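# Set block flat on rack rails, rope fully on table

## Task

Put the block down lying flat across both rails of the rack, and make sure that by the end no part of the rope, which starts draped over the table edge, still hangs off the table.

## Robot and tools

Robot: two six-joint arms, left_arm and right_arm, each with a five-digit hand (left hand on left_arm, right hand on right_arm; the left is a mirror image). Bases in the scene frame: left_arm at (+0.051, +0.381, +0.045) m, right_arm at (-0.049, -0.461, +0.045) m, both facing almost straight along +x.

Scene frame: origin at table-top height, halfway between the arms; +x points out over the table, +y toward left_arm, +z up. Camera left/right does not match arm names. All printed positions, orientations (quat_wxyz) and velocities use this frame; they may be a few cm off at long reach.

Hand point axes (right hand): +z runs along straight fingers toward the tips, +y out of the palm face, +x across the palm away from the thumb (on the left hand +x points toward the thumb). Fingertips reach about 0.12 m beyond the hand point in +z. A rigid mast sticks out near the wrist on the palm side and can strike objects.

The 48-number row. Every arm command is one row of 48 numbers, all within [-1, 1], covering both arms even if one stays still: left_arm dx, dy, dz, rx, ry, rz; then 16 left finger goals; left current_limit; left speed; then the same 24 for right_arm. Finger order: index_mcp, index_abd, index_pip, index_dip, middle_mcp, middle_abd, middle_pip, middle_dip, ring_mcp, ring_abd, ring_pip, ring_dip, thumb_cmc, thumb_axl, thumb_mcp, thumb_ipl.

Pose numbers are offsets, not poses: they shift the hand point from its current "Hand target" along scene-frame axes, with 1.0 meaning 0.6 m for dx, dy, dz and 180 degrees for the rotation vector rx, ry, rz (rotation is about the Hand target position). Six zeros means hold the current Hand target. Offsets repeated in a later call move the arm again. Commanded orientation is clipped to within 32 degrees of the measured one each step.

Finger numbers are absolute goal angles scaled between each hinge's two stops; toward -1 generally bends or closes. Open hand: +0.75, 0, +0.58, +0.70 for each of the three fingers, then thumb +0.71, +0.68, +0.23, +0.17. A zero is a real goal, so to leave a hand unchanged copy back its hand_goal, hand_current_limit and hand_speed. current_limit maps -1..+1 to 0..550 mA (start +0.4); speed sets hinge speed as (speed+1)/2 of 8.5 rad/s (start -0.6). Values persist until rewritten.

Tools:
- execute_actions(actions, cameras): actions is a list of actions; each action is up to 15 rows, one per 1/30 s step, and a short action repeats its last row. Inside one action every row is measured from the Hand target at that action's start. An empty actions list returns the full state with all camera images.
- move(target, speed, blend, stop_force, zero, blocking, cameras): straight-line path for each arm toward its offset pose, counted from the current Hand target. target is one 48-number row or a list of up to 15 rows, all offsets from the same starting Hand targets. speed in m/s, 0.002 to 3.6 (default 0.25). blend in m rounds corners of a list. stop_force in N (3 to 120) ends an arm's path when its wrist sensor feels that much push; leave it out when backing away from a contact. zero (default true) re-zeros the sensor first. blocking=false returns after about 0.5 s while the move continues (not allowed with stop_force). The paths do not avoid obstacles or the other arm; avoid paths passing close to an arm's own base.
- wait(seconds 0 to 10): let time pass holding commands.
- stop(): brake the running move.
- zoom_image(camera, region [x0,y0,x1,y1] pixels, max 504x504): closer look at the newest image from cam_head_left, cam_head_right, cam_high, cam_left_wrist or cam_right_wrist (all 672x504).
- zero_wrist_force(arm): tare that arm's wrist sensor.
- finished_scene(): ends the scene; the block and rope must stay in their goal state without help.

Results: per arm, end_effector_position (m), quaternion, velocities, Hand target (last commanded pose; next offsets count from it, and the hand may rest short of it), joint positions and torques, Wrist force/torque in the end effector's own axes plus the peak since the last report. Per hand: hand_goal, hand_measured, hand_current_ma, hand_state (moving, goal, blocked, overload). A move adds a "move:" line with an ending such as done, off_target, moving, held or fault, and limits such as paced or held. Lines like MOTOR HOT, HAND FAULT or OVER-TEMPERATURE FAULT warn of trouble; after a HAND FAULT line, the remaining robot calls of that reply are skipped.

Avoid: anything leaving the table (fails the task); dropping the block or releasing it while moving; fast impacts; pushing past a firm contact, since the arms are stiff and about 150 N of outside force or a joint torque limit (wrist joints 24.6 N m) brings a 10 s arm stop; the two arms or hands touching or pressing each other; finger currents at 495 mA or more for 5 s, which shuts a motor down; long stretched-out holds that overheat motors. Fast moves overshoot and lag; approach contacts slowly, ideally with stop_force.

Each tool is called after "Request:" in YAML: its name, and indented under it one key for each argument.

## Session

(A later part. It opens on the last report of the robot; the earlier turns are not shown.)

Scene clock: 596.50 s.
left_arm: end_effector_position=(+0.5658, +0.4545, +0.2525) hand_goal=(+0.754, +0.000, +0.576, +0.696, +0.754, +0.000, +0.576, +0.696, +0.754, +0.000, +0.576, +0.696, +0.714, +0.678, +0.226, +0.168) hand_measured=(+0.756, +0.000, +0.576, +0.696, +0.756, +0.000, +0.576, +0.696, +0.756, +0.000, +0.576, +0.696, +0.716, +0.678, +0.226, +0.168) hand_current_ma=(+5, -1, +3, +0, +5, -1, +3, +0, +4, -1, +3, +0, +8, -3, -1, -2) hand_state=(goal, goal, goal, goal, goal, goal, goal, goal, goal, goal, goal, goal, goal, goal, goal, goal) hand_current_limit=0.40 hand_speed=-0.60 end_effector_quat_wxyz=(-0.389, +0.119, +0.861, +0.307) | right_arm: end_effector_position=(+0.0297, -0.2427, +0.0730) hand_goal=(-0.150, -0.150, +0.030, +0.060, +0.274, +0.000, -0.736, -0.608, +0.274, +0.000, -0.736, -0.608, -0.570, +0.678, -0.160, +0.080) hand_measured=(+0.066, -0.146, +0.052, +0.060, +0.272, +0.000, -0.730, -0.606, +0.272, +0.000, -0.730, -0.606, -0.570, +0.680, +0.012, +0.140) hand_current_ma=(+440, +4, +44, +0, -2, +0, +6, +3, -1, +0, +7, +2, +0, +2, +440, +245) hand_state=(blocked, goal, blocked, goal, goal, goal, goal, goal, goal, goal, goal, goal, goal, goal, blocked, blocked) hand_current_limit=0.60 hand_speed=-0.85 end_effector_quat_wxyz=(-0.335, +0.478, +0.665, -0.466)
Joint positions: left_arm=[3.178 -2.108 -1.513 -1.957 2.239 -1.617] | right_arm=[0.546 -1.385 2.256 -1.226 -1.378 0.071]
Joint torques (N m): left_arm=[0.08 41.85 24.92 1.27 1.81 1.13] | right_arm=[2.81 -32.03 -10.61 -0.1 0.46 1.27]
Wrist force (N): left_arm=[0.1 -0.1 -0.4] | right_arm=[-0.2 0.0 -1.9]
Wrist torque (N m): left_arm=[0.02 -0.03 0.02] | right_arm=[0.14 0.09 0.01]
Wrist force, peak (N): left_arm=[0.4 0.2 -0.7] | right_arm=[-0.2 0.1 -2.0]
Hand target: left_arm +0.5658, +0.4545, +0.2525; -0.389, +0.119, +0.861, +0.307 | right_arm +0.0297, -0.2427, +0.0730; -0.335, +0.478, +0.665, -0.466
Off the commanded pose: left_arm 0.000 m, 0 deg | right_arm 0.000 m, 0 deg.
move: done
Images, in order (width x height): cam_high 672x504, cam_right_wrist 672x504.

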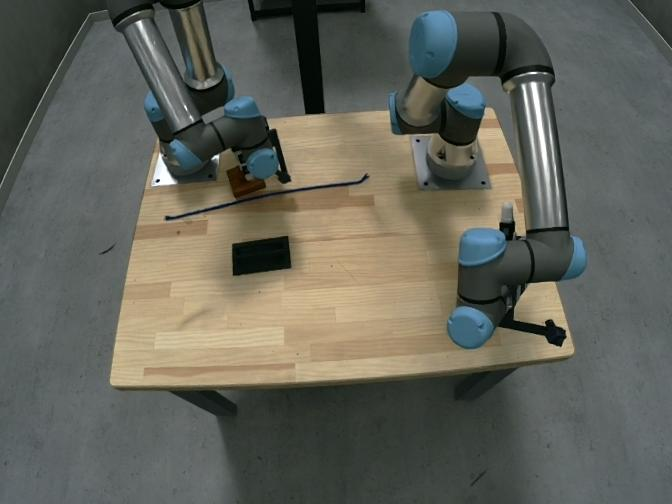

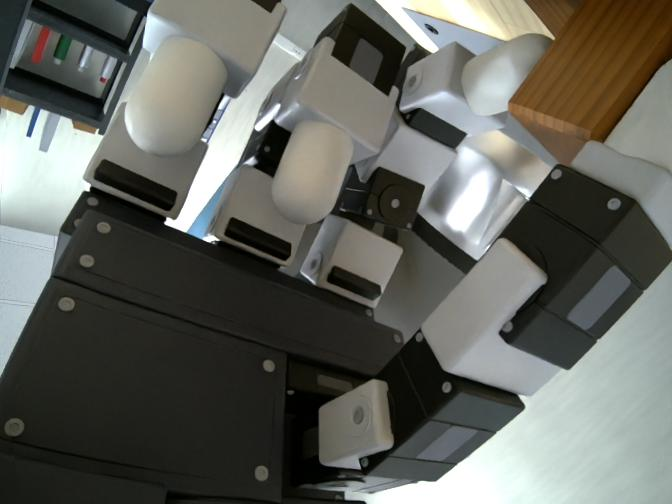

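Request:
move:
  target: [0,0,0,0,0,0,0.754,0,0.576,0.696,0.754,0,0.576,0.696,0.754,0,0.576,0.696,0.714,0.678,0.226,0.168,0.4,-0.6,0,0,0.0333,0,0,0,-0.15,-0.15,0.03,0.06,0.274,0,-0.736,-0.608,0.274,0,-0.736,-0.608,-0.571,0.678,-0.16,0.06,0.75,-0.85]
  cameras: ["cam_right_wrist","cam_high","cam_head_left"]
  speed: 0.03

Request:
zoom_image:
  camera: "cam_right_wrist"
  region: [372, 0, 672, 240]

Request:
zoom_image:
  camera: "cam_high"
  region: [190, 110, 310, 220]

Scene clock: 606.83 s.
left_arm: end_effector_position=(+0.5658, +0.4545, +0.2525) hand_goal=(+0.754, +0.000, +0.576, +0.696, +0.754, +0.000, +0.576, +0.696, +0.754, +0.000, +0.576, +0.696, +0.714, +0.678, +0.226, +0.168) hand_measured=(+0.756, +0.000, +0.576, +0.696, +0.756, +0.000, +0.576, +0.696, +0.756, +0.000, +0.576, +0.696, +0.716, +0.678, +0.226, +0.168) hand_current_ma=(+5, -1, +3, +0, +5, -1, +3, +0, +4, -1, +3, +0, +8, -3, -1, -2) hand_state=(goal, goal, goal, goal, goal, goal, goal, goal, goal, goal, goal, goal, goal, goal, goal, goal) hand_current_limit=0.40 hand_speed=-0.60 end_effector_quat_wxyz=(-0.389, +0.119, +0.861, +0.307) | right_arm: end_effector_position=(+0.0298, -0.2426, +0.0930) hand_goal=(-0.150, -0.150, +0.030, +0.060, +0.274, +0.000, -0.736, -0.608, +0.274, +0.000, -0.736, -0.608, -0.570, +0.678, -0.160, +0.060) hand_measured=(+0.066, -0.146, +0.072, +0.076, +0.272, +0.000, -0.730, -0.606, +0.272, +0.000, -0.730, -0.606, -0.572, +0.680, +0.012, +0.118) hand_current_ma=(+481, +4, +103, +30, -2, +0, +6, +3, -1, +0, +7, +2, -2, +1, +481, +232) hand_state=(blocked, goal, blocked, goal, goal, goal, goal, goal, goal, goal, goal, goal, goal, goal, blocked, blocked) hand_current_limit=0.75 hand_speed=-0.85 end_effector_quat_wxyz=(-0.335, +0.478, +0.665, -0.466)
Joint positions: left_arm=[3.178 -2.108 -1.513 -1.957 2.239 -1.617] | right_arm=[0.546 -1.43 2.236 -1.162 -1.378 0.071]
Joint torques (N m): left_arm=[0.36 41.8 24.59 1.27 1.76 1.15] | right_arm=[3.51 -11.68 -6.65 -0.71 0.6 1.72]
Wrist force (N): left_arm=[0.2 0.1 -0.6] | right_arm=[0.1 2.3 -1.1]
Wrist torque (N m): left_arm=[0.06 -0.04 0.02] | right_arm=[0.23 0.09 0.00]
Wrist force, peak (N): left_arm=[0.6 0.2 -0.9] | right_arm=[0.0 2.3 -1.2]
Hand target: left_arm +0.5658, +0.4545, +0.2525; -0.389, +0.119, +0.861, +0.307 | right_arm +0.0297, -0.2427, +0.0929; -0.335, +0.478, +0.665, -0.466
Off the commanded pose: left_arm 0.000 m, 0 deg | right_arm 0.000 m, 0 deg.
move: done
Images, in order (width x height): cam_head_left 672x504, cam_high 672x504, cam_right_wrist 672x504.

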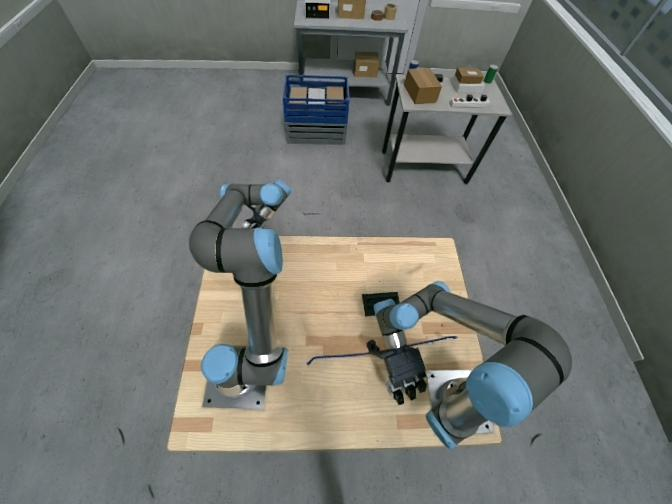

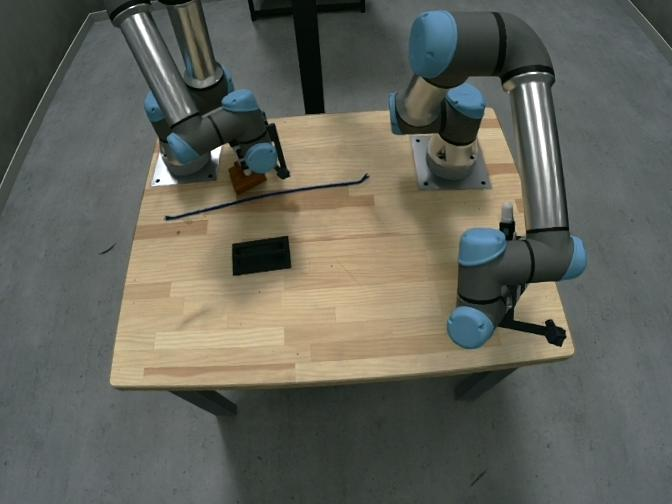

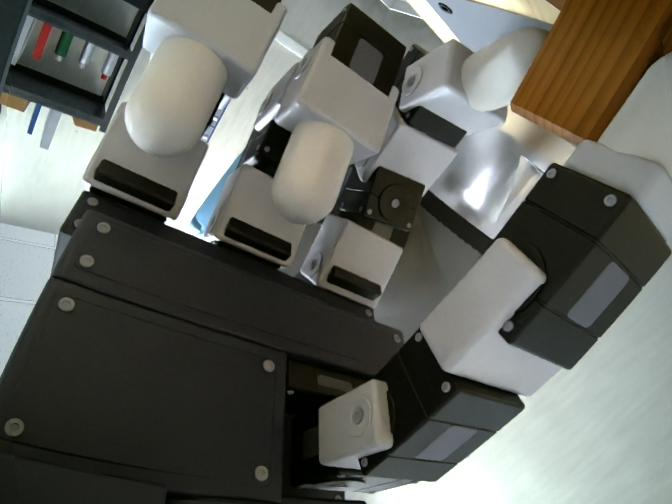

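Scaled by 1.680 from the camera's 672x504 image, which has a finer 960x720 frame.

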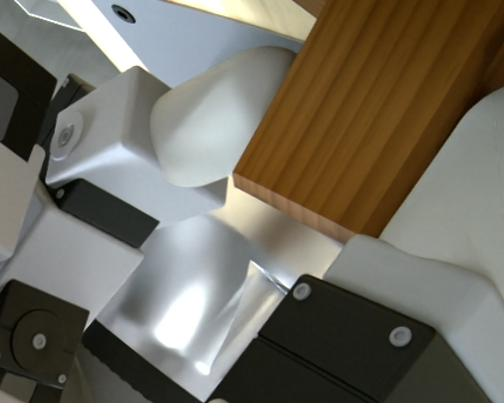

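Scaled by 4.200 from the camera's 672x504 image, which has a finer 960x720 frame.

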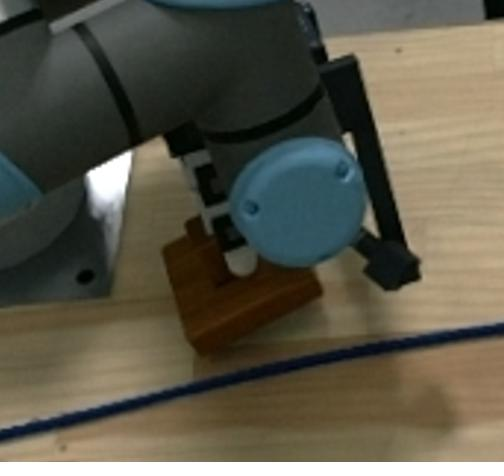

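Request:
move:
  target: [0,0,0,0,0,0,0.754,0,0.576,0.696,0.754,0,0.576,0.696,0.754,0,0.576,0.696,0.714,0.678,0.226,0.168,0.4,-0.6,0,0,0.0667,0,0,0,-0.15,-0.15,0.03,0.06,0.274,0,-0.736,-0.608,0.274,0,-0.736,-0.608,-0.571,0.678,-0.16,0.06,0.75,-0.85]
  cameras: ["cam_right_wrist","cam_high","cam_head_left"]
  speed: 0.03

Request:
zoom_image:
  camera: "cam_right_wrist"
  region: [372, 0, 672, 240]

Request:
zoom_image:
  camera: "cam_high"
  region: [190, 110, 310, 220]

Request:
zoom_image:
  camera: "cam_head_left"
  region: [340, 290, 460, 410]

Scene clock: 614.73 s.
left_arm: end_effector_position=(+0.5658, +0.4545, +0.2525) hand_goal=(+0.754, +0.000, +0.576, +0.696, +0.754, +0.000, +0.576, +0.696, +0.754, +0.000, +0.576, +0.696, +0.714, +0.678, +0.226, +0.168) hand_measured=(+0.756, +0.000, +0.576, +0.696, +0.756, +0.000, +0.576, +0.696, +0.756, +0.000, +0.576, +0.696, +0.716, +0.678, +0.226, +0.168) hand_current_ma=(+5, -1, +3, +0, +5, -1, +3, +0, +4, -1, +3, +0, +8, -3, -1, -2) hand_state=(goal, goal, goal, goal, goal, goal, goal, goal, goal, goal, goal, goal, goal, goal, goal, goal) hand_current_limit=0.40 hand_speed=-0.60 end_effector_quat_wxyz=(-0.389, +0.119, +0.861, +0.307) | right_arm: end_effector_position=(+0.0297, -0.2426, +0.1330) hand_goal=(-0.150, -0.150, +0.030, +0.060, +0.274, +0.000, -0.736, -0.608, +0.274, +0.000, -0.736, -0.608, -0.570, +0.678, -0.160, +0.060) hand_measured=(+0.066, -0.146, +0.072, +0.076, +0.272, +0.000, -0.730, -0.606, +0.272, +0.000, -0.730, -0.606, -0.572, +0.680, +0.012, +0.116) hand_current_ma=(+481, +4, +104, +31, -2, +0, +6, +3, -1, +0, +7, +2, -2, +1, +481, +232) hand_state=(blocked, goal, blocked, goal, goal, goal, goal, goal, goal, goal, goal, goal, goal, goal, blocked, blocked) hand_current_limit=0.75 hand_speed=-0.85 end_effector_quat_wxyz=(-0.335, +0.478, +0.665, -0.466)
Joint positions: left_arm=[3.178 -2.108 -1.513 -1.957 2.239 -1.617] | right_arm=[0.546 -1.51 2.189 -1.035 -1.378 0.071]
Joint torques (N m): left_arm=[-0.01 41.96 24.63 1.26 1.75 1.11] | right_arm=[3.95 -9.59 -9.22 -0.64 0.83 1.89]
Wrist force (N): left_arm=[0.3 0.1 -0.7] | right_arm=[-0.1 2.5 -1.2]
Wrist torque (N m): left_arm=[0.08 -0.05 0.03] | right_arm=[0.27 0.11 0.00]
Wrist force, peak (N): left_arm=[0.1 0.1 -1.0] | right_arm=[-0.1 2.8 -0.8]
Hand target: left_arm +0.5658, +0.4545, +0.2525; -0.389, +0.119, +0.861, +0.307 | right_arm +0.0297, -0.2427, +0.1330; -0.335, +0.478, +0.665, -0.466
Off the commanded pose: left_arm 0.000 m, 0 deg | right_arm 0.000 m, 0 deg.
move: done
Images, in order (width x height): cam_head_left 672x504, cam_high 672x504, cam_right_wrist 672x504.

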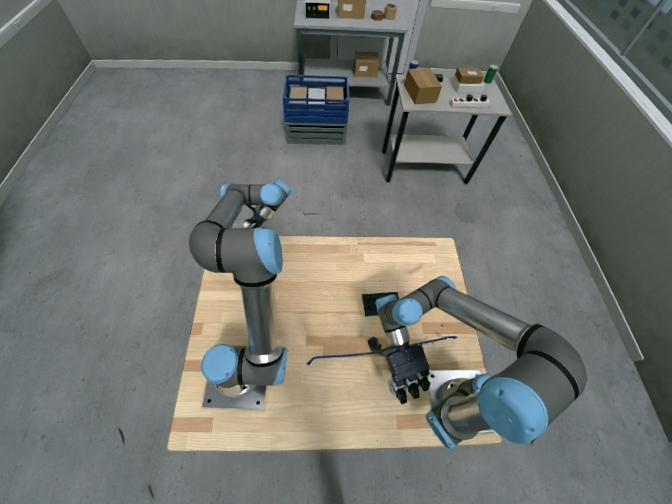

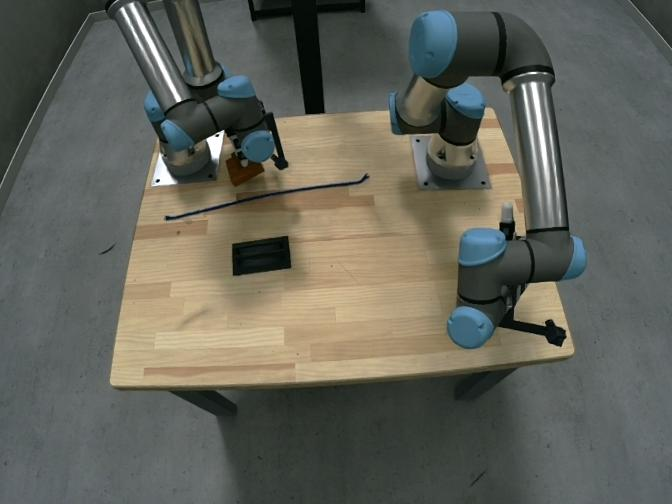

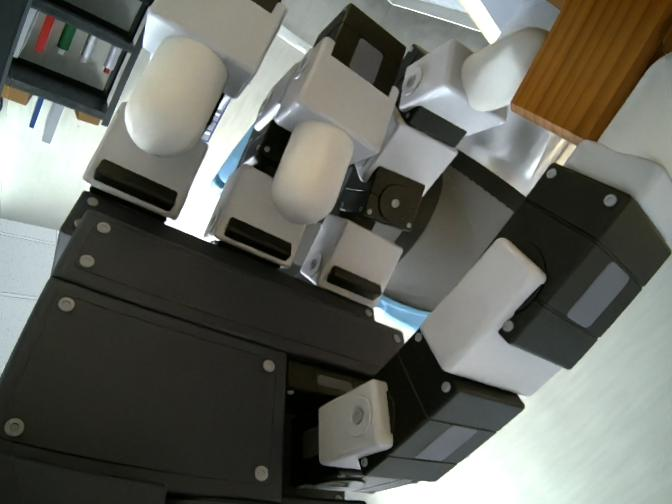

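Scaled by 1.680 from the camera's 672x504 image, which has a finer 960x720 frame.

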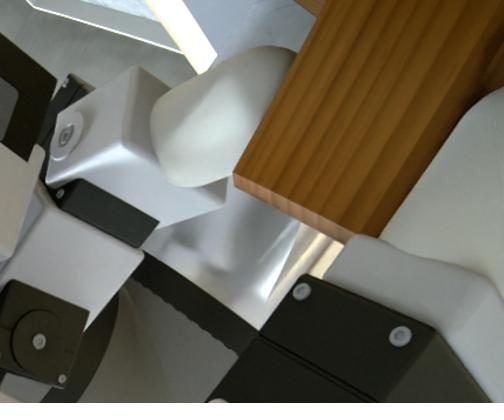

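Scaled by 4.200 from the camera's 672x504 image, which has a finer 960x720 frame.

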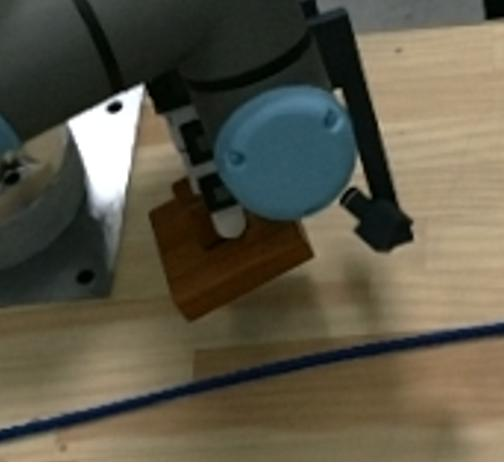

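Scaled by 4.200 from the camera's 672x504 image, which has a finer 960x720 frame.

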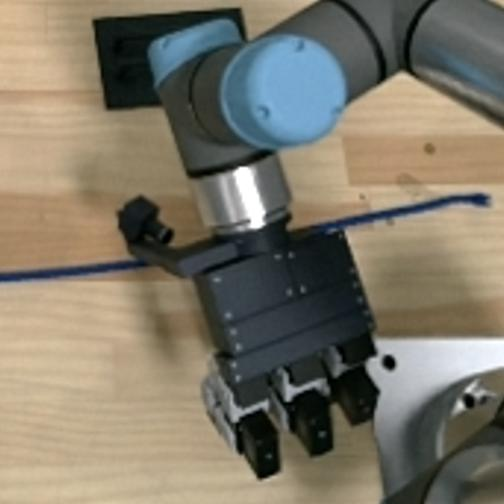

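Request:
move:
  target:
    - [0,0,0,0,0,0,0.754,0,0.576,0.696,0.754,0,0.576,0.696,0.754,0,0.576,0.696,0.714,0.678,0.226,0.168,0.4,-0.6,0,0,0.095,0,0,0,-0.15,-0.15,0.03,0.06,0.274,0,-0.736,-0.608,0.274,0,-0.736,-0.608,-0.571,0.678,-0.16,0.06,0.75,-0.85]
    - [0,0,0,0,0,0,0.754,0,0.576,0.696,0.754,0,0.576,0.696,0.754,0,0.576,0.696,0.714,0.678,0.226,0.168,0.4,-0.6,0.452,0.1155,0.0533,-0.0546,-0.011,-0.0793,-0.15,-0.15,0.03,0.06,0.274,0,-0.736,-0.608,0.274,0,-0.736,-0.608,-0.571,0.678,-0.16,0.06,0.75,-0.85]
  cameras: ["cam_right_wrist","cam_high","cam_head_left","cam_head_right"]
  speed: 0.1
  blend: 0.03

Request:
zoom_image:
  camera: "cam_high"
  region: [200, 180, 340, 300]

Request:
zoom_image:
  camera: "cam_head_left"
  region: [330, 240, 450, 360]

Request:
zoom_image:
  camera: "cam_right_wrist"
  region: [372, 0, 672, 240]

Scene clock: 647.70 s.
left_arm: end_effector_position=(+0.5658, +0.4545, +0.2525) hand_goal=(+0.754, +0.000, +0.576, +0.696, +0.754, +0.000, +0.576, +0.696, +0.754, +0.000, +0.576, +0.696, +0.714, +0.678, +0.226, +0.168) hand_measured=(+0.756, +0.000, +0.576, +0.696, +0.756, +0.000, +0.576, +0.696, +0.756, +0.000, +0.576, +0.696, +0.716, +0.678, +0.226, +0.168) hand_current_ma=(+5, -1, +3, +0, +5, -1, +3, +0, +4, -1, +3, +0, +8, -3, -1, -2) hand_state=(goal, goal, goal, goal, goal, goal, goal, goal, goal, goal, goal, goal, goal, goal, goal, goal) hand_current_limit=0.40 hand_speed=-0.60 end_effector_quat_wxyz=(-0.389, +0.119, +0.861, +0.307) | right_arm: end_effector_position=(+0.3008, -0.1734, +0.1649) hand_goal=(-0.150, -0.150, +0.030, +0.060, +0.274, +0.000, -0.736, -0.608, +0.274, +0.000, -0.736, -0.608, -0.570, +0.678, -0.160, +0.060) hand_measured=(+0.066, -0.146, +0.072, +0.078, +0.272, +0.000, -0.730, -0.606, +0.272, +0.000, -0.730, -0.606, -0.578, +0.678, +0.012, +0.116) hand_current_ma=(+481, +4, +106, +33, -2, +0, +6, +3, -1, +0, +7, +2, -13, -1, +481, +229) hand_state=(blocked, goal, blocked, goal, goal, goal, goal, goal, goal, goal, goal, goal, goal, goal, blocked, blocked) hand_current_limit=0.75 hand_speed=-0.85 end_effector_quat_wxyz=(-0.337, +0.592, +0.564, -0.467)
Joint positions: left_arm=[3.178 -2.108 -1.513 -1.957 2.239 -1.617] | right_arm=[0.39 -1.002 1.407 -0.757 -1.348 0.266]
Joint torques (N m): left_arm=[0.08 42.33 25.11 1.46 1.71 1.31] | right_arm=[6.47 -44.55 -27.21 -0.19 -1.52 -1.31]
Wrist force (N): left_arm=[0.2 0.0 -0.6] | right_arm=[0.6 2.1 -1.0]
Wrist torque (N m): left_arm=[0.06 -0.04 0.02] | right_arm=[0.21 0.10 0.03]
Wrist force, peak (N): left_arm=[0.4 0.2 -1.0] | right_arm=[0.0 4.1 -0.7]
Hand target: left_arm +0.5658, +0.4545, +0.2525; -0.389, +0.119, +0.861, +0.307 | right_arm +0.3009, -0.1734, +0.1649; -0.337, +0.592, +0.564, -0.467
Off the commanded pose: left_arm 0.000 m, 0 deg | right_arm 0.000 m, 0 deg.
move: done; blend cut to 0.0285 m at target 1
Images, in order (width x height): cam_head_left 672x504, cam_head_right 672x504, cam_high 672x504, cam_right_wrist 672x504.

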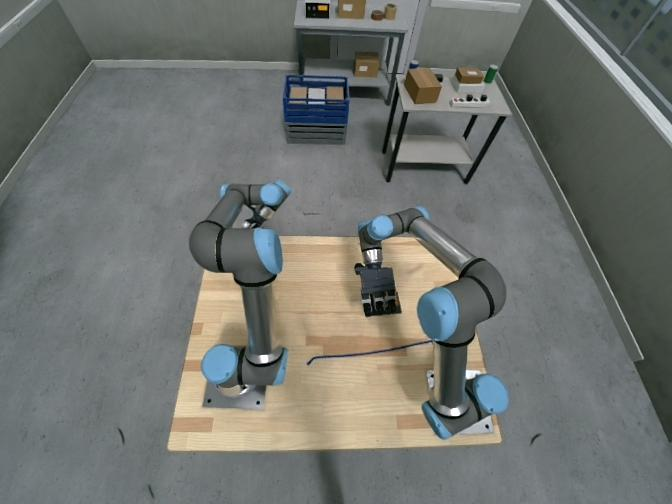

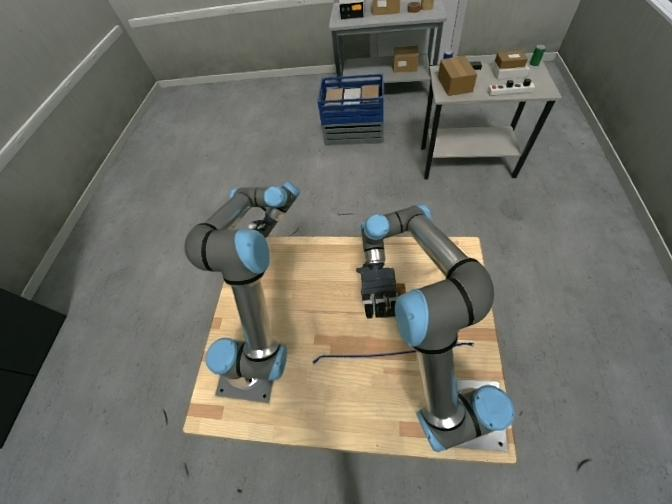

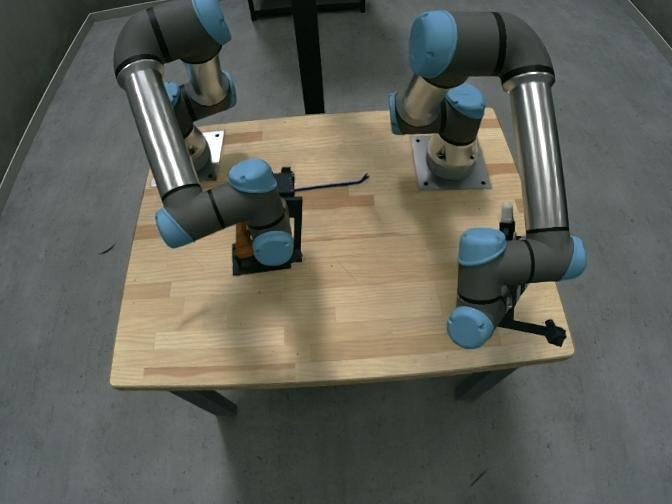

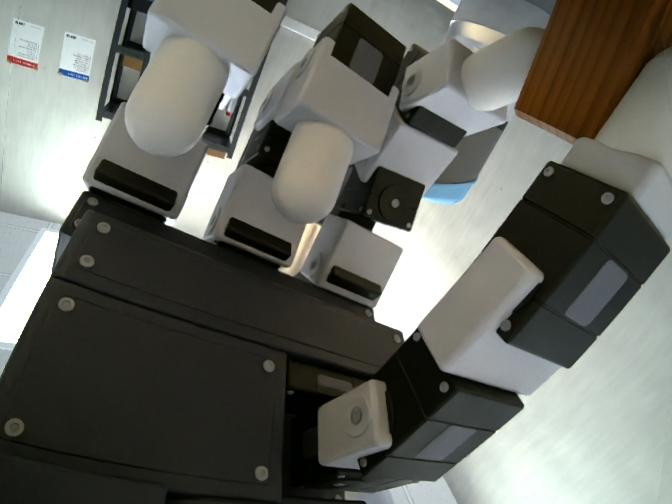

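Scaled by 3.600 from the camera's 672x504 image, which has a finer 960x720 frame.

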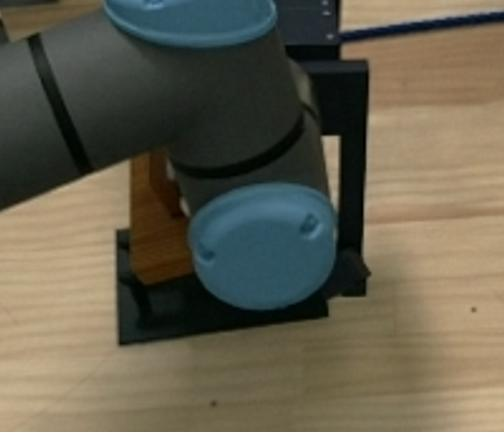

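Scaled by 4.200 from the camera's 672x504 image, which has a finer 960x720 frame.

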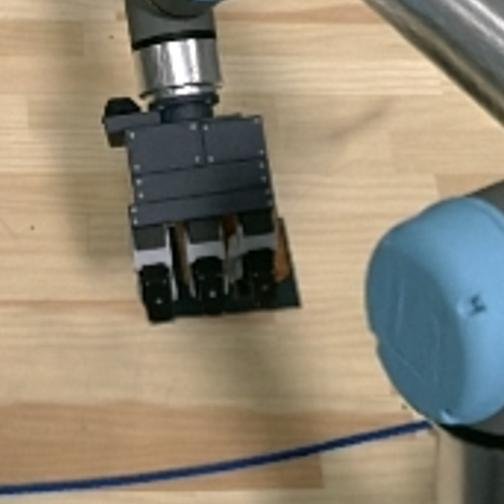

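Scaled by 1.680 from the camera's 672x504 image, which has a finer 960x720 frame.

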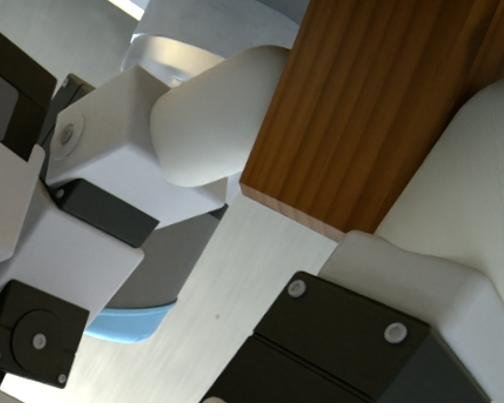

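Request:
zoom_image:
  camera: "cam_high"
  region: [225, 210, 305, 280]

Request:
zoom_image:
  camera: "cam_head_right"
  region: [340, 240, 440, 340]

Request:
zoom_image:
  camera: "cam_head_left"
  region: [350, 270, 420, 330]

Scaled by 6.300 from the camera's 672x504 image, which has a finer 960x720 frame.

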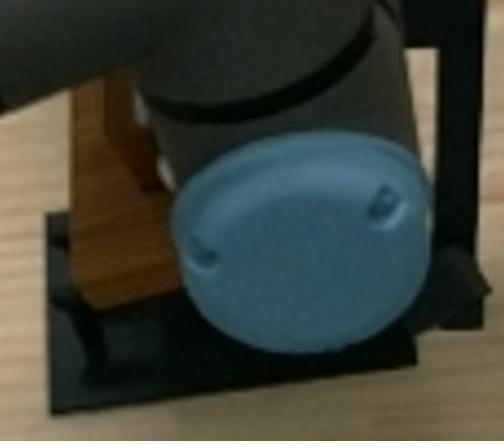

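Scaled by 5.040 from the camera's 672x504 image, which has a finer 960x720 frame.

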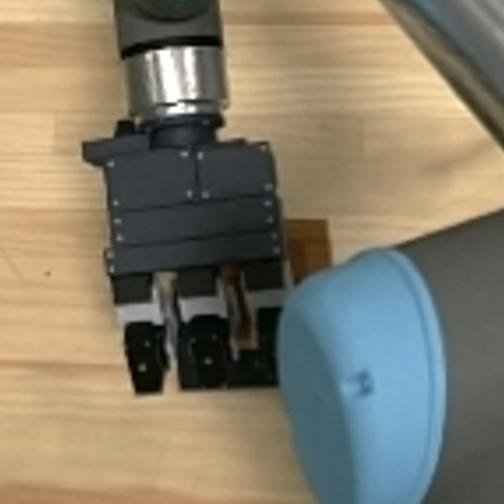

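Scaled by 7.200 from the camera's 672x504 image, which has a finer 960x720 frame.

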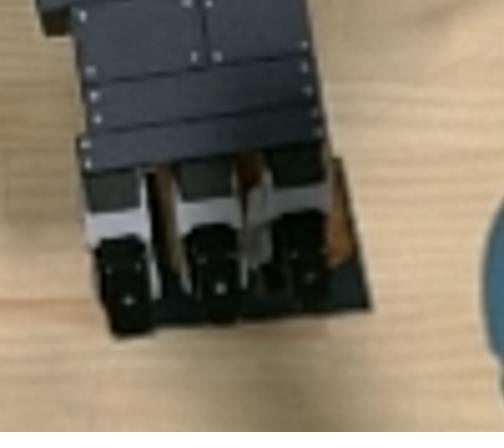

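Request:
move:
  target: [0,0,0,0,0,0,0.754,0,0.576,0.696,0.754,0,0.576,0.696,0.754,0,0.576,0.696,0.714,0.678,0.226,0.168,0.4,-0.6,0,0,-0.0717,0,0,0,-0.15,-0.15,0.03,0.06,0.274,0,-0.736,-0.608,0.274,0,-0.736,-0.608,-0.571,0.678,-0.16,0.06,0.75,-0.85]
  cameras: ["cam_right_wrist","cam_high","cam_head_left"]
  speed: 0.04

Request:
zoom_image:
  camera: "cam_high"
  region: [225, 210, 305, 280]

Request:
zoom_image:
  camera: "cam_head_left"
  region: [350, 270, 420, 330]

Scene clock: 689.13 s.
left_arm: end_effector_position=(+0.5658, +0.4545, +0.2525) hand_goal=(+0.754, +0.000, +0.576, +0.696, +0.754, +0.000, +0.576, +0.696, +0.754, +0.000, +0.576, +0.696, +0.714, +0.678, +0.226, +0.168) hand_measured=(+0.756, +0.000, +0.576, +0.696, +0.756, +0.000, +0.576, +0.696, +0.756, +0.000, +0.576, +0.696, +0.716, +0.678, +0.226, +0.168) hand_current_ma=(+5, -1, +3, +0, +5, -1, +3, +0, +4, -1, +3, +0, +8, -3, -1, -2) hand_state=(goal, goal, goal, goal, goal, goal, goal, goal, goal, goal, goal, goal, goal, goal, goal, goal) hand_current_limit=0.40 hand_speed=-0.60 end_effector_quat_wxyz=(-0.389, +0.119, +0.861, +0.307) | right_arm: end_effector_position=(+0.3008, -0.1734, +0.1217) hand_goal=(-0.150, -0.150, +0.030, +0.060, +0.274, +0.000, -0.736, -0.608, +0.274, +0.000, -0.736, -0.608, -0.570, +0.678, -0.160, +0.060) hand_measured=(+0.066, -0.146, +0.072, +0.078, +0.272, +0.000, -0.730, -0.606, +0.272, +0.000, -0.730, -0.606, -0.580, +0.676, +0.012, +0.116) hand_current_ma=(+481, +3, +107, +34, -2, +0, +6, +3, -1, +0, +7, +2, -14, -1, +481, +229) hand_state=(blocked, goal, blocked, goal, goal, goal, goal, goal, goal, goal, goal, goal, goal, goal, blocked, blocked) hand_current_limit=0.75 hand_speed=-0.85 end_effector_quat_wxyz=(-0.337, +0.592, +0.564, -0.467) end_effector_velocity=(+0.000, -0.001, +0.003) end_effector_angular_velocity=(-0.001, +0.000, +0.002)
Joint positions: left_arm=[3.178 -2.108 -1.513 -1.957 2.239 -1.617] | right_arm=[0.39 -0.957 1.454 -0.849 -1.348 0.266]
Joint velocities: left_arm=[within noise] | right_arm=[0 -0.003 -0.003 0.007 -0.002 0]
Joint torques (N m): left_arm=[0.26 42.15 25.01 1.46 1.6 1.21] | right_arm=[5.03 -58.11 -25.46 2.67 -1.46 -1.09]
Wrist force (N): left_arm=[0.2 0.1 -0.6] | right_arm=[0.5 1.7 -1.3]
Wrist torque (N m): left_arm=[0.06 -0.05 0.02] | right_arm=[0.21 0.08 0.06]
Wrist force, peak (N): left_arm=[0.4 0.4 -0.9] | right_arm=[0.9 2.3 -1.4]
Hand target: left_arm +0.5658, +0.4545, +0.2525; -0.389, +0.119, +0.861, +0.307 | right_arm +0.3009, -0.1734, +0.1219; -0.337, +0.592, +0.564, -0.467
Off the commanded pose: left_arm 0.000 m, 0 deg | right_arm 0.000 m, 0 deg.
move: done
Images, in order (width x height): cam_head_left 672x504, cam_high 672x504, cam_right_wrist 672x504.

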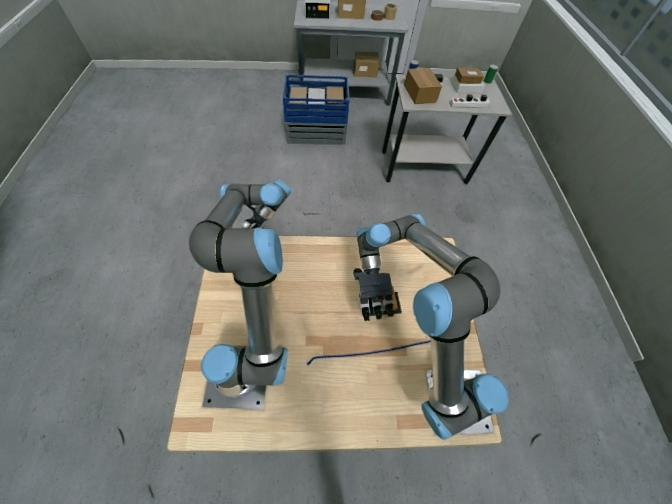

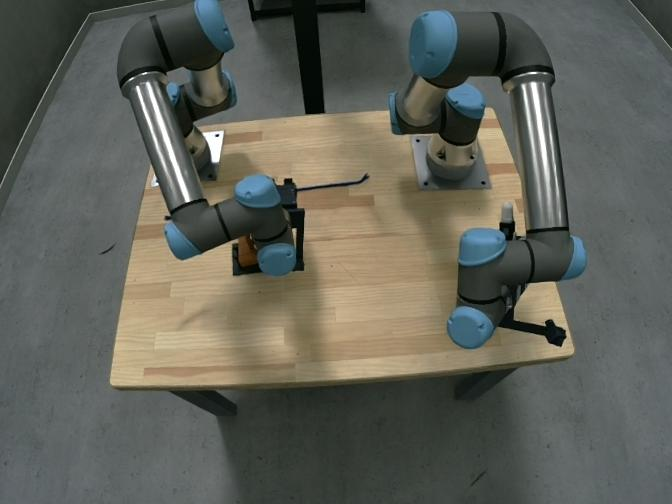

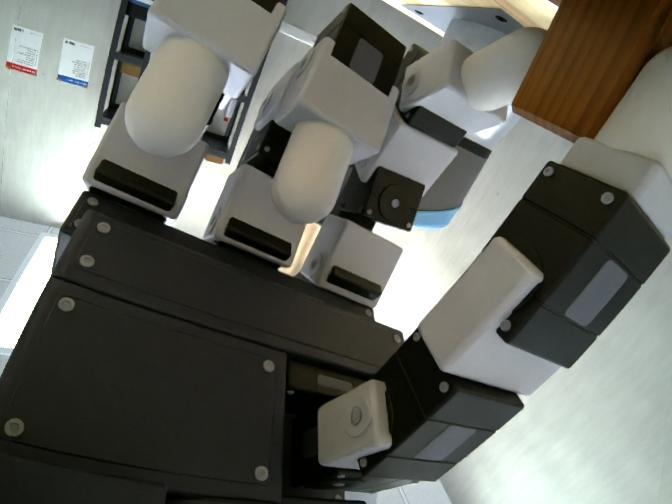

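Scaled by 6.300 from the camera's 672x504 image, which has a finer 960x720 frame.

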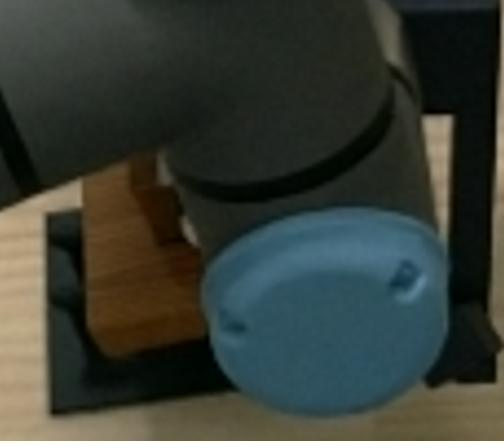

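Scaled by 7.200 from the camera's 672x504 image, which has a finer 960x720 frame.

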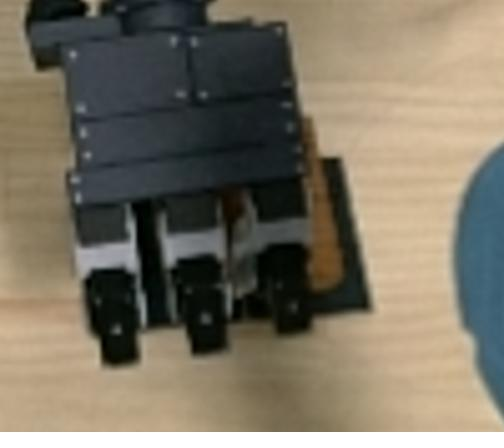

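Request:
move:
  target: [0,0,0,0,0,0,0.754,0,0.576,0.696,0.754,0,0.576,0.696,0.754,0,0.576,0.696,0.714,0.678,0.226,0.168,0.4,-0.6,-0.0067,-0.01,-0.0067,0,0,0,-0.15,-0.15,0.03,0.06,0.274,0,-0.736,-0.608,0.274,0,-0.736,-0.608,-0.571,0.678,-0.16,0.06,0.75,-0.85]
  cameras: []
  speed: 0.02

Request:
move:
  target: [0,0,0,0,0,0,0.754,0,0.576,0.696,0.754,0,0.576,0.696,0.754,0,0.576,0.696,0.714,0.678,0.226,0.168,0.4,-0.6,0,0,-0.0367,0,0,0,-0.15,-0.15,0.03,0.06,0.274,0,-0.736,-0.608,0.274,0,-0.736,-0.608,-0.571,0.678,-0.16,0.06,0.75,-0.85]
  cameras: ["cam_right_wrist","cam_high","cam_head_left"]
  speed: 0.008
  stop_force: 3

Request:
zoom_image:
  camera: "cam_high"
  region: [225, 210, 305, 280]

Request:
zoom_image:
  camera: "cam_head_left"
  region: [350, 270, 420, 330]

Scene clock: 701.67 s.
left_arm: end_effector_position=(+0.5658, +0.4545, +0.2525) hand_goal=(+0.754, +0.000, +0.576, +0.696, +0.754, +0.000, +0.576, +0.696, +0.754, +0.000, +0.576, +0.696, +0.714, +0.678, +0.226, +0.168) hand_measured=(+0.756, +0.000, +0.576, +0.696, +0.756, +0.000, +0.576, +0.696, +0.756, +0.000, +0.576, +0.696, +0.716, +0.678, +0.226, +0.168) hand_current_ma=(+5, -1, +3, +0, +5, -1, +3, +0, +4, -1, +3, +0, +8, -3, -1, -2) hand_state=(goal, goal, goal, goal, goal, goal, goal, goal, goal, goal, goal, goal, goal, goal, goal, goal) hand_current_limit=0.40 hand_speed=-0.60 end_effector_quat_wxyz=(-0.389, +0.119, +0.861, +0.307) | right_arm: end_effector_position=(+0.2969, -0.1795, +0.1179) hand_goal=(-0.150, -0.150, +0.030, +0.060, +0.274, +0.000, -0.736, -0.608, +0.274, +0.000, -0.736, -0.608, -0.570, +0.678, -0.160, +0.060) hand_measured=(+0.066, -0.146, +0.072, +0.078, +0.272, +0.000, -0.730, -0.606, +0.272, +0.000, -0.730, -0.606, -0.580, +0.676, +0.012, +0.116) hand_current_ma=(+481, +3, +107, +34, -2, +0, +6, +3, -1, +0, +7, +2, -15, -1, +481, +229) hand_state=(blocked, goal, blocked, goal, goal, goal, goal, goal, goal, goal, goal, goal, goal, goal, blocked, blocked) hand_current_limit=0.75 hand_speed=-0.85 end_effector_quat_wxyz=(-0.337, +0.592, +0.564, -0.467) end_effector_velocity=(+0.001, +0.000, +0.001) end_effector_angular_velocity=(+0.000, -0.002, +0.002)
Joint positions: left_arm=[3.178 -2.108 -1.513 -1.957 2.239 -1.617] | right_arm=[0.383 -0.967 1.482 -0.867 -1.355 0.264]
Joint velocities: left_arm=[within noise] | right_arm=[0.001 0 -0.005 0.002 -0.001 0]
Joint torques (N m): left_arm=[-0.1 42.68 24.96 1.55 1.7 1.21] | right_arm=[2.51 -42.48 -24.76 2.3 -0.05 -0.91]
Wrist force (N): left_arm=[0.4 0.3 -0.7] | right_arm=[0.7 1.6 -1.3]
Wrist torque (N m): left_arm=[0.09 -0.07 0.03] | right_arm=[0.20 0.06 0.11]
Wrist force, peak (N): left_arm=[0.1 0.1 -1.0] | right_arm=[0.7 1.7 -1.5]
Hand target: left_arm +0.5658, +0.4545, +0.2525; -0.389, +0.119, +0.861, +0.307 | right_arm +0.2968, -0.1794, +0.1179; -0.337, +0.592, +0.564, -0.467
Off the commanded pose: left_arm 0.000 m, 0 deg | right_arm 0.000 m, 0 deg.
move: done
No camera images: "cameras" was empty.

Scene clock: 703.00 s.
left_arm: end_effector_position=(+0.5658, +0.4545, +0.2525) hand_goal=(+0.754, +0.000, +0.576, +0.696, +0.754, +0.000, +0.576, +0.696, +0.754, +0.000, +0.576, +0.696, +0.714, +0.678, +0.226, +0.168) hand_measured=(+0.756, +0.000, +0.576, +0.696, +0.756, +0.000, +0.576, +0.696, +0.756, +0.000, +0.576, +0.696, +0.716, +0.678, +0.226, +0.168) hand_current_ma=(+5, -1, +3, +0, +5, -1, +3, +0, +4, -1, +3, +0, +8, -3, -1, -2) hand_state=(goal, goal, goal, goal, goal, goal, goal, goal, goal, goal, goal, goal, goal, goal, goal, goal) hand_current_limit=0.40 hand_speed=-0.60 end_effector_quat_wxyz=(-0.389, +0.119, +0.861, +0.307) | right_arm: end_effector_position=(+0.2969, -0.1794, +0.1153) hand_goal=(-0.150, -0.150, +0.030, +0.060, +0.274, +0.000, -0.736, -0.608, +0.274, +0.000, -0.736, -0.608, -0.570, +0.678, -0.160, +0.060) hand_measured=(+0.064, -0.146, +0.072, +0.072, +0.272, +0.000, -0.730, -0.606, +0.272, +0.000, -0.730, -0.606, -0.580, +0.676, +0.012, +0.116) hand_current_ma=(+481, +4, +107, +20, -2, +0, +6, +3, -1, +0, +7, +2, -15, -1, +481, +229) hand_state=(blocked, goal, blocked, goal, goal, goal, goal, goal, goal, goal, goal, goal, goal, goal, blocked, blocked) hand_current_limit=0.75 hand_speed=-0.85 end_effector_quat_wxyz=(-0.337, +0.592, +0.564, -0.467)
Joint positions: left_arm=[3.178 -2.108 -1.513 -1.957 2.239 -1.617] | right_arm=[0.383 -0.963 1.484 -0.873 -1.355 0.264]
Joint torques (N m): left_arm=[0.17 42.71 25.28 1.49 1.73 1.2] | right_arm=[3.57 -59.06 -25.05 2.3 0.69 0.81]
Wrist force (N): left_arm=[0.1 0.3 -0.7] | right_arm=[0.4 1.0 -1.4]
Wrist torque (N m): left_arm=[0.10 -0.03 0.00] | right_arm=[0.17 0.09 0.09]
Wrist force, peak (N): left_arm=[0.4 0.2 -0.8] | right_arm=[0.4 -3.1 -3.8]
Hand target: left_arm +0.5658, +0.4545, +0.2525; -0.389, +0.119, +0.861, +0.307 | right_arm +0.2969, -0.1794, +0.1153; -0.337, +0.592, +0.564, -0.467 (not the last commanded pose)
Off the commanded pose: left_arm 0.000 m, 0 deg | right_arm 0.019 m, 0 deg.
move: contact (right_arm)
Images, in order (width x height): cam_head_left 672x504, cam_high 672x504, cam_right_wrist 672x504.

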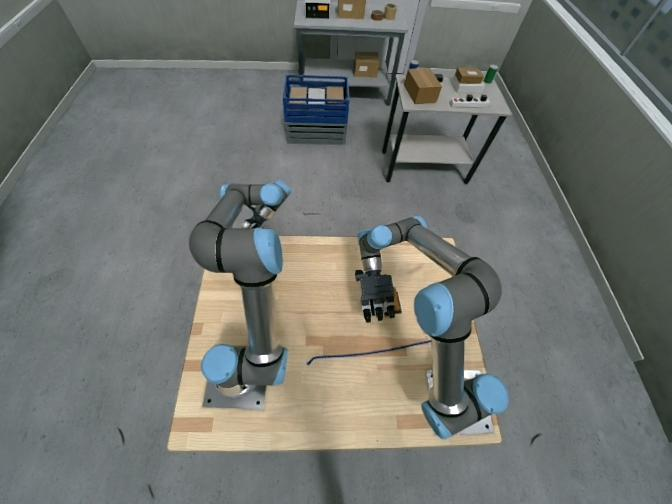

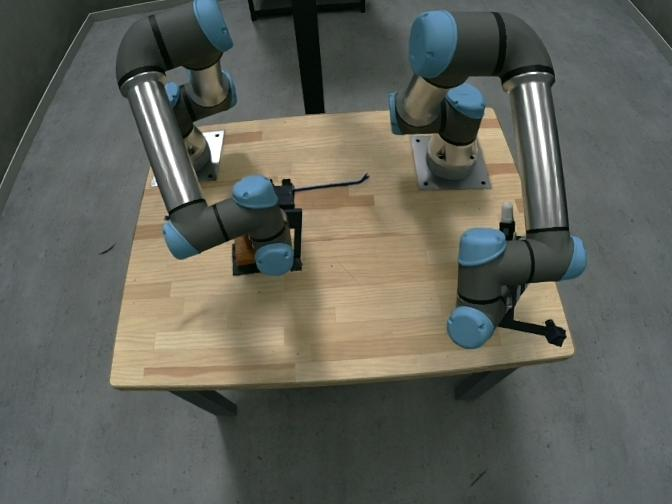

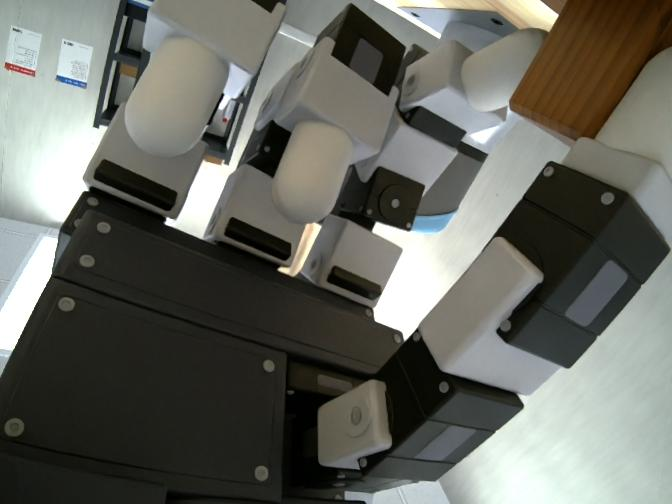

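Scaled by 6.300 from the camera's 672x504 image, which has a finer 960x720 frame.

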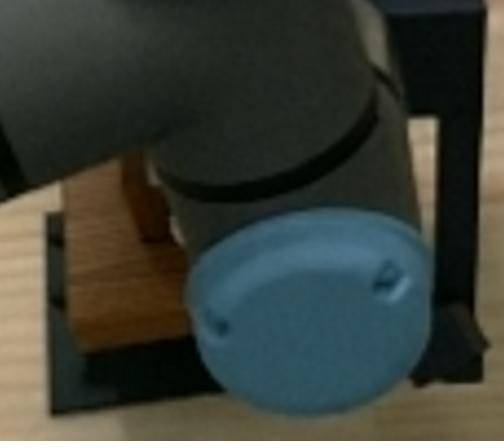

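Scaled by 7.200 from the camera's 672x504 image, which has a finer 960x720 frame.

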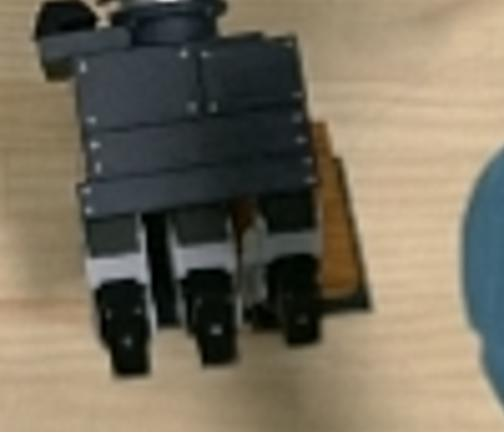

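Request:
move:
  target: [0,0,0,0,0,0,0.754,0,0.576,0.696,0.754,0,0.576,0.696,0.754,0,0.576,0.696,0.714,0.678,0.226,0.168,0.4,-0.6,0,0,-0.02,0,0,0,-0.15,-0.15,0.03,0.06,0.274,0,-0.736,-0.608,0.274,0,-0.736,-0.608,-0.571,0.678,-0.16,0.06,0.75,-0.85]
  cameras: ["cam_high","cam_head_left"]
  speed: 0.005
  stop_force: 4

Request:
zoom_image:
  camera: "cam_high"
  region: [225, 210, 305, 280]

Request:
zoom_image:
  camera: "cam_head_left"
  region: [350, 270, 420, 330]

Scene clock: 709.70 s.
left_arm: end_effector_position=(+0.5658, +0.4545, +0.2525) hand_goal=(+0.754, +0.000, +0.576, +0.696, +0.754, +0.000, +0.576, +0.696, +0.754, +0.000, +0.576, +0.696, +0.714, +0.678, +0.226, +0.168) hand_measured=(+0.756, +0.000, +0.576, +0.696, +0.756, +0.000, +0.576, +0.696, +0.756, +0.000, +0.576, +0.696, +0.716, +0.678, +0.226, +0.168) hand_current_ma=(+5, -1, +3, +0, +5, -1, +3, +0, +4, -1, +3, +0, +8, -3, -1, -2) hand_state=(goal, goal, goal, goal, goal, goal, goal, goal, goal, goal, goal, goal, goal, goal, goal, goal) hand_current_limit=0.40 hand_speed=-0.60 end_effector_quat_wxyz=(-0.389, +0.119, +0.861, +0.307) | right_arm: end_effector_position=(+0.2970, -0.1793, +0.1149) hand_goal=(-0.150, -0.150, +0.030, +0.060, +0.274, +0.000, -0.736, -0.608, +0.274, +0.000, -0.736, -0.608, -0.570, +0.678, -0.160, +0.060) hand_measured=(+0.064, -0.146, +0.072, +0.068, +0.272, +0.000, -0.730, -0.606, +0.272, +0.000, -0.730, -0.606, -0.580, +0.676, +0.012, +0.116) hand_current_ma=(+481, +4, +107, +11, -2, +0, +6, +3, -1, +0, +7, +2, -15, -1, +481, +229) hand_state=(blocked, goal, blocked, goal, goal, goal, goal, goal, goal, goal, goal, goal, goal, goal, blocked, blocked) hand_current_limit=0.75 hand_speed=-0.85 end_effector_quat_wxyz=(-0.337, +0.592, +0.564, -0.467)
Joint positions: left_arm=[3.178 -2.108 -1.513 -1.957 2.239 -1.617] | right_arm=[0.383 -0.963 1.484 -0.873 -1.355 0.264]
Joint torques (N m): left_arm=[-0.32 42.78 24.92 1.59 1.64 1.17] | right_arm=[-3.54 -57.29 -25.21 2.28 -0.23 0.71]
Wrist force (N): left_arm=[0.3 0.1 -0.6] | right_arm=[0.2 -0.6 -1.8]
Wrist torque (N m): left_arm=[0.07 -0.06 0.03] | right_arm=[0.06 0.07 0.13]
Wrist force, peak (N): left_arm=[0.3 0.2 -1.1] | right_arm=[0.0 -4.2 -4.7]
Hand target: left_arm +0.5658, +0.4545, +0.2525; -0.389, +0.119, +0.861, +0.307 | right_arm +0.2970, -0.1793, +0.1149; -0.337, +0.592, +0.564, -0.467 (not the last commanded pose)
Off the commanded pose: left_arm 0.000 m, 0 deg | right_arm 0.012 m, 0 deg.
move: contact (right_arm)
Images, in order (width x height): cam_head_left 672x504, cam_high 672x504.

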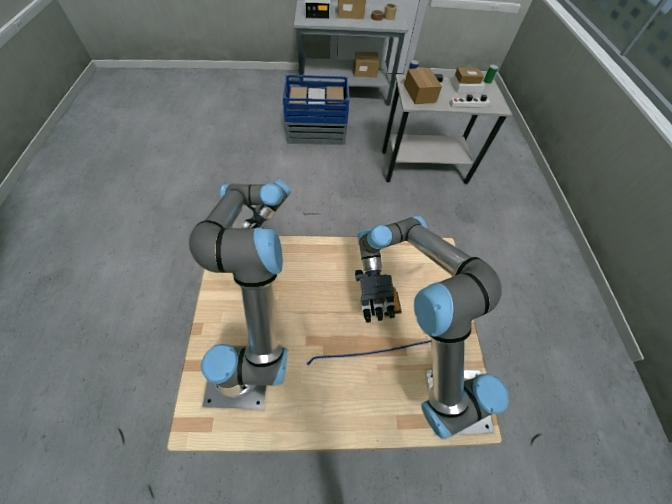

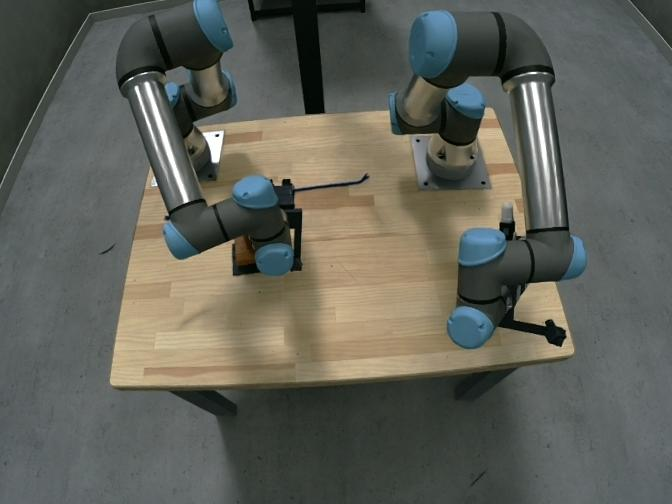

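Scaled by 6.300 from the camera's 672x504 image, which has a finer 960x720 frame.

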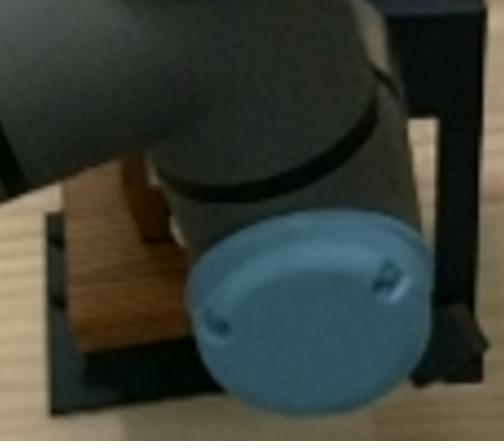

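Scaled by 7.200 from the camera's 672x504 image, which has a finer 960x720 frame.

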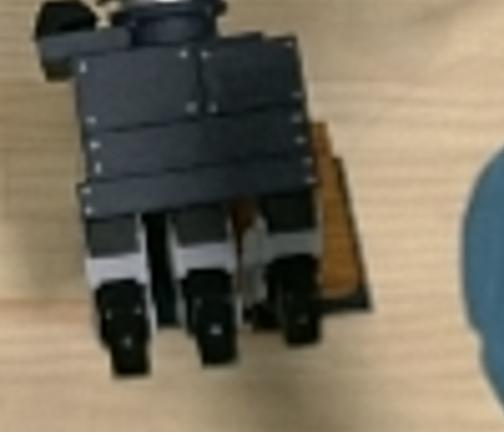

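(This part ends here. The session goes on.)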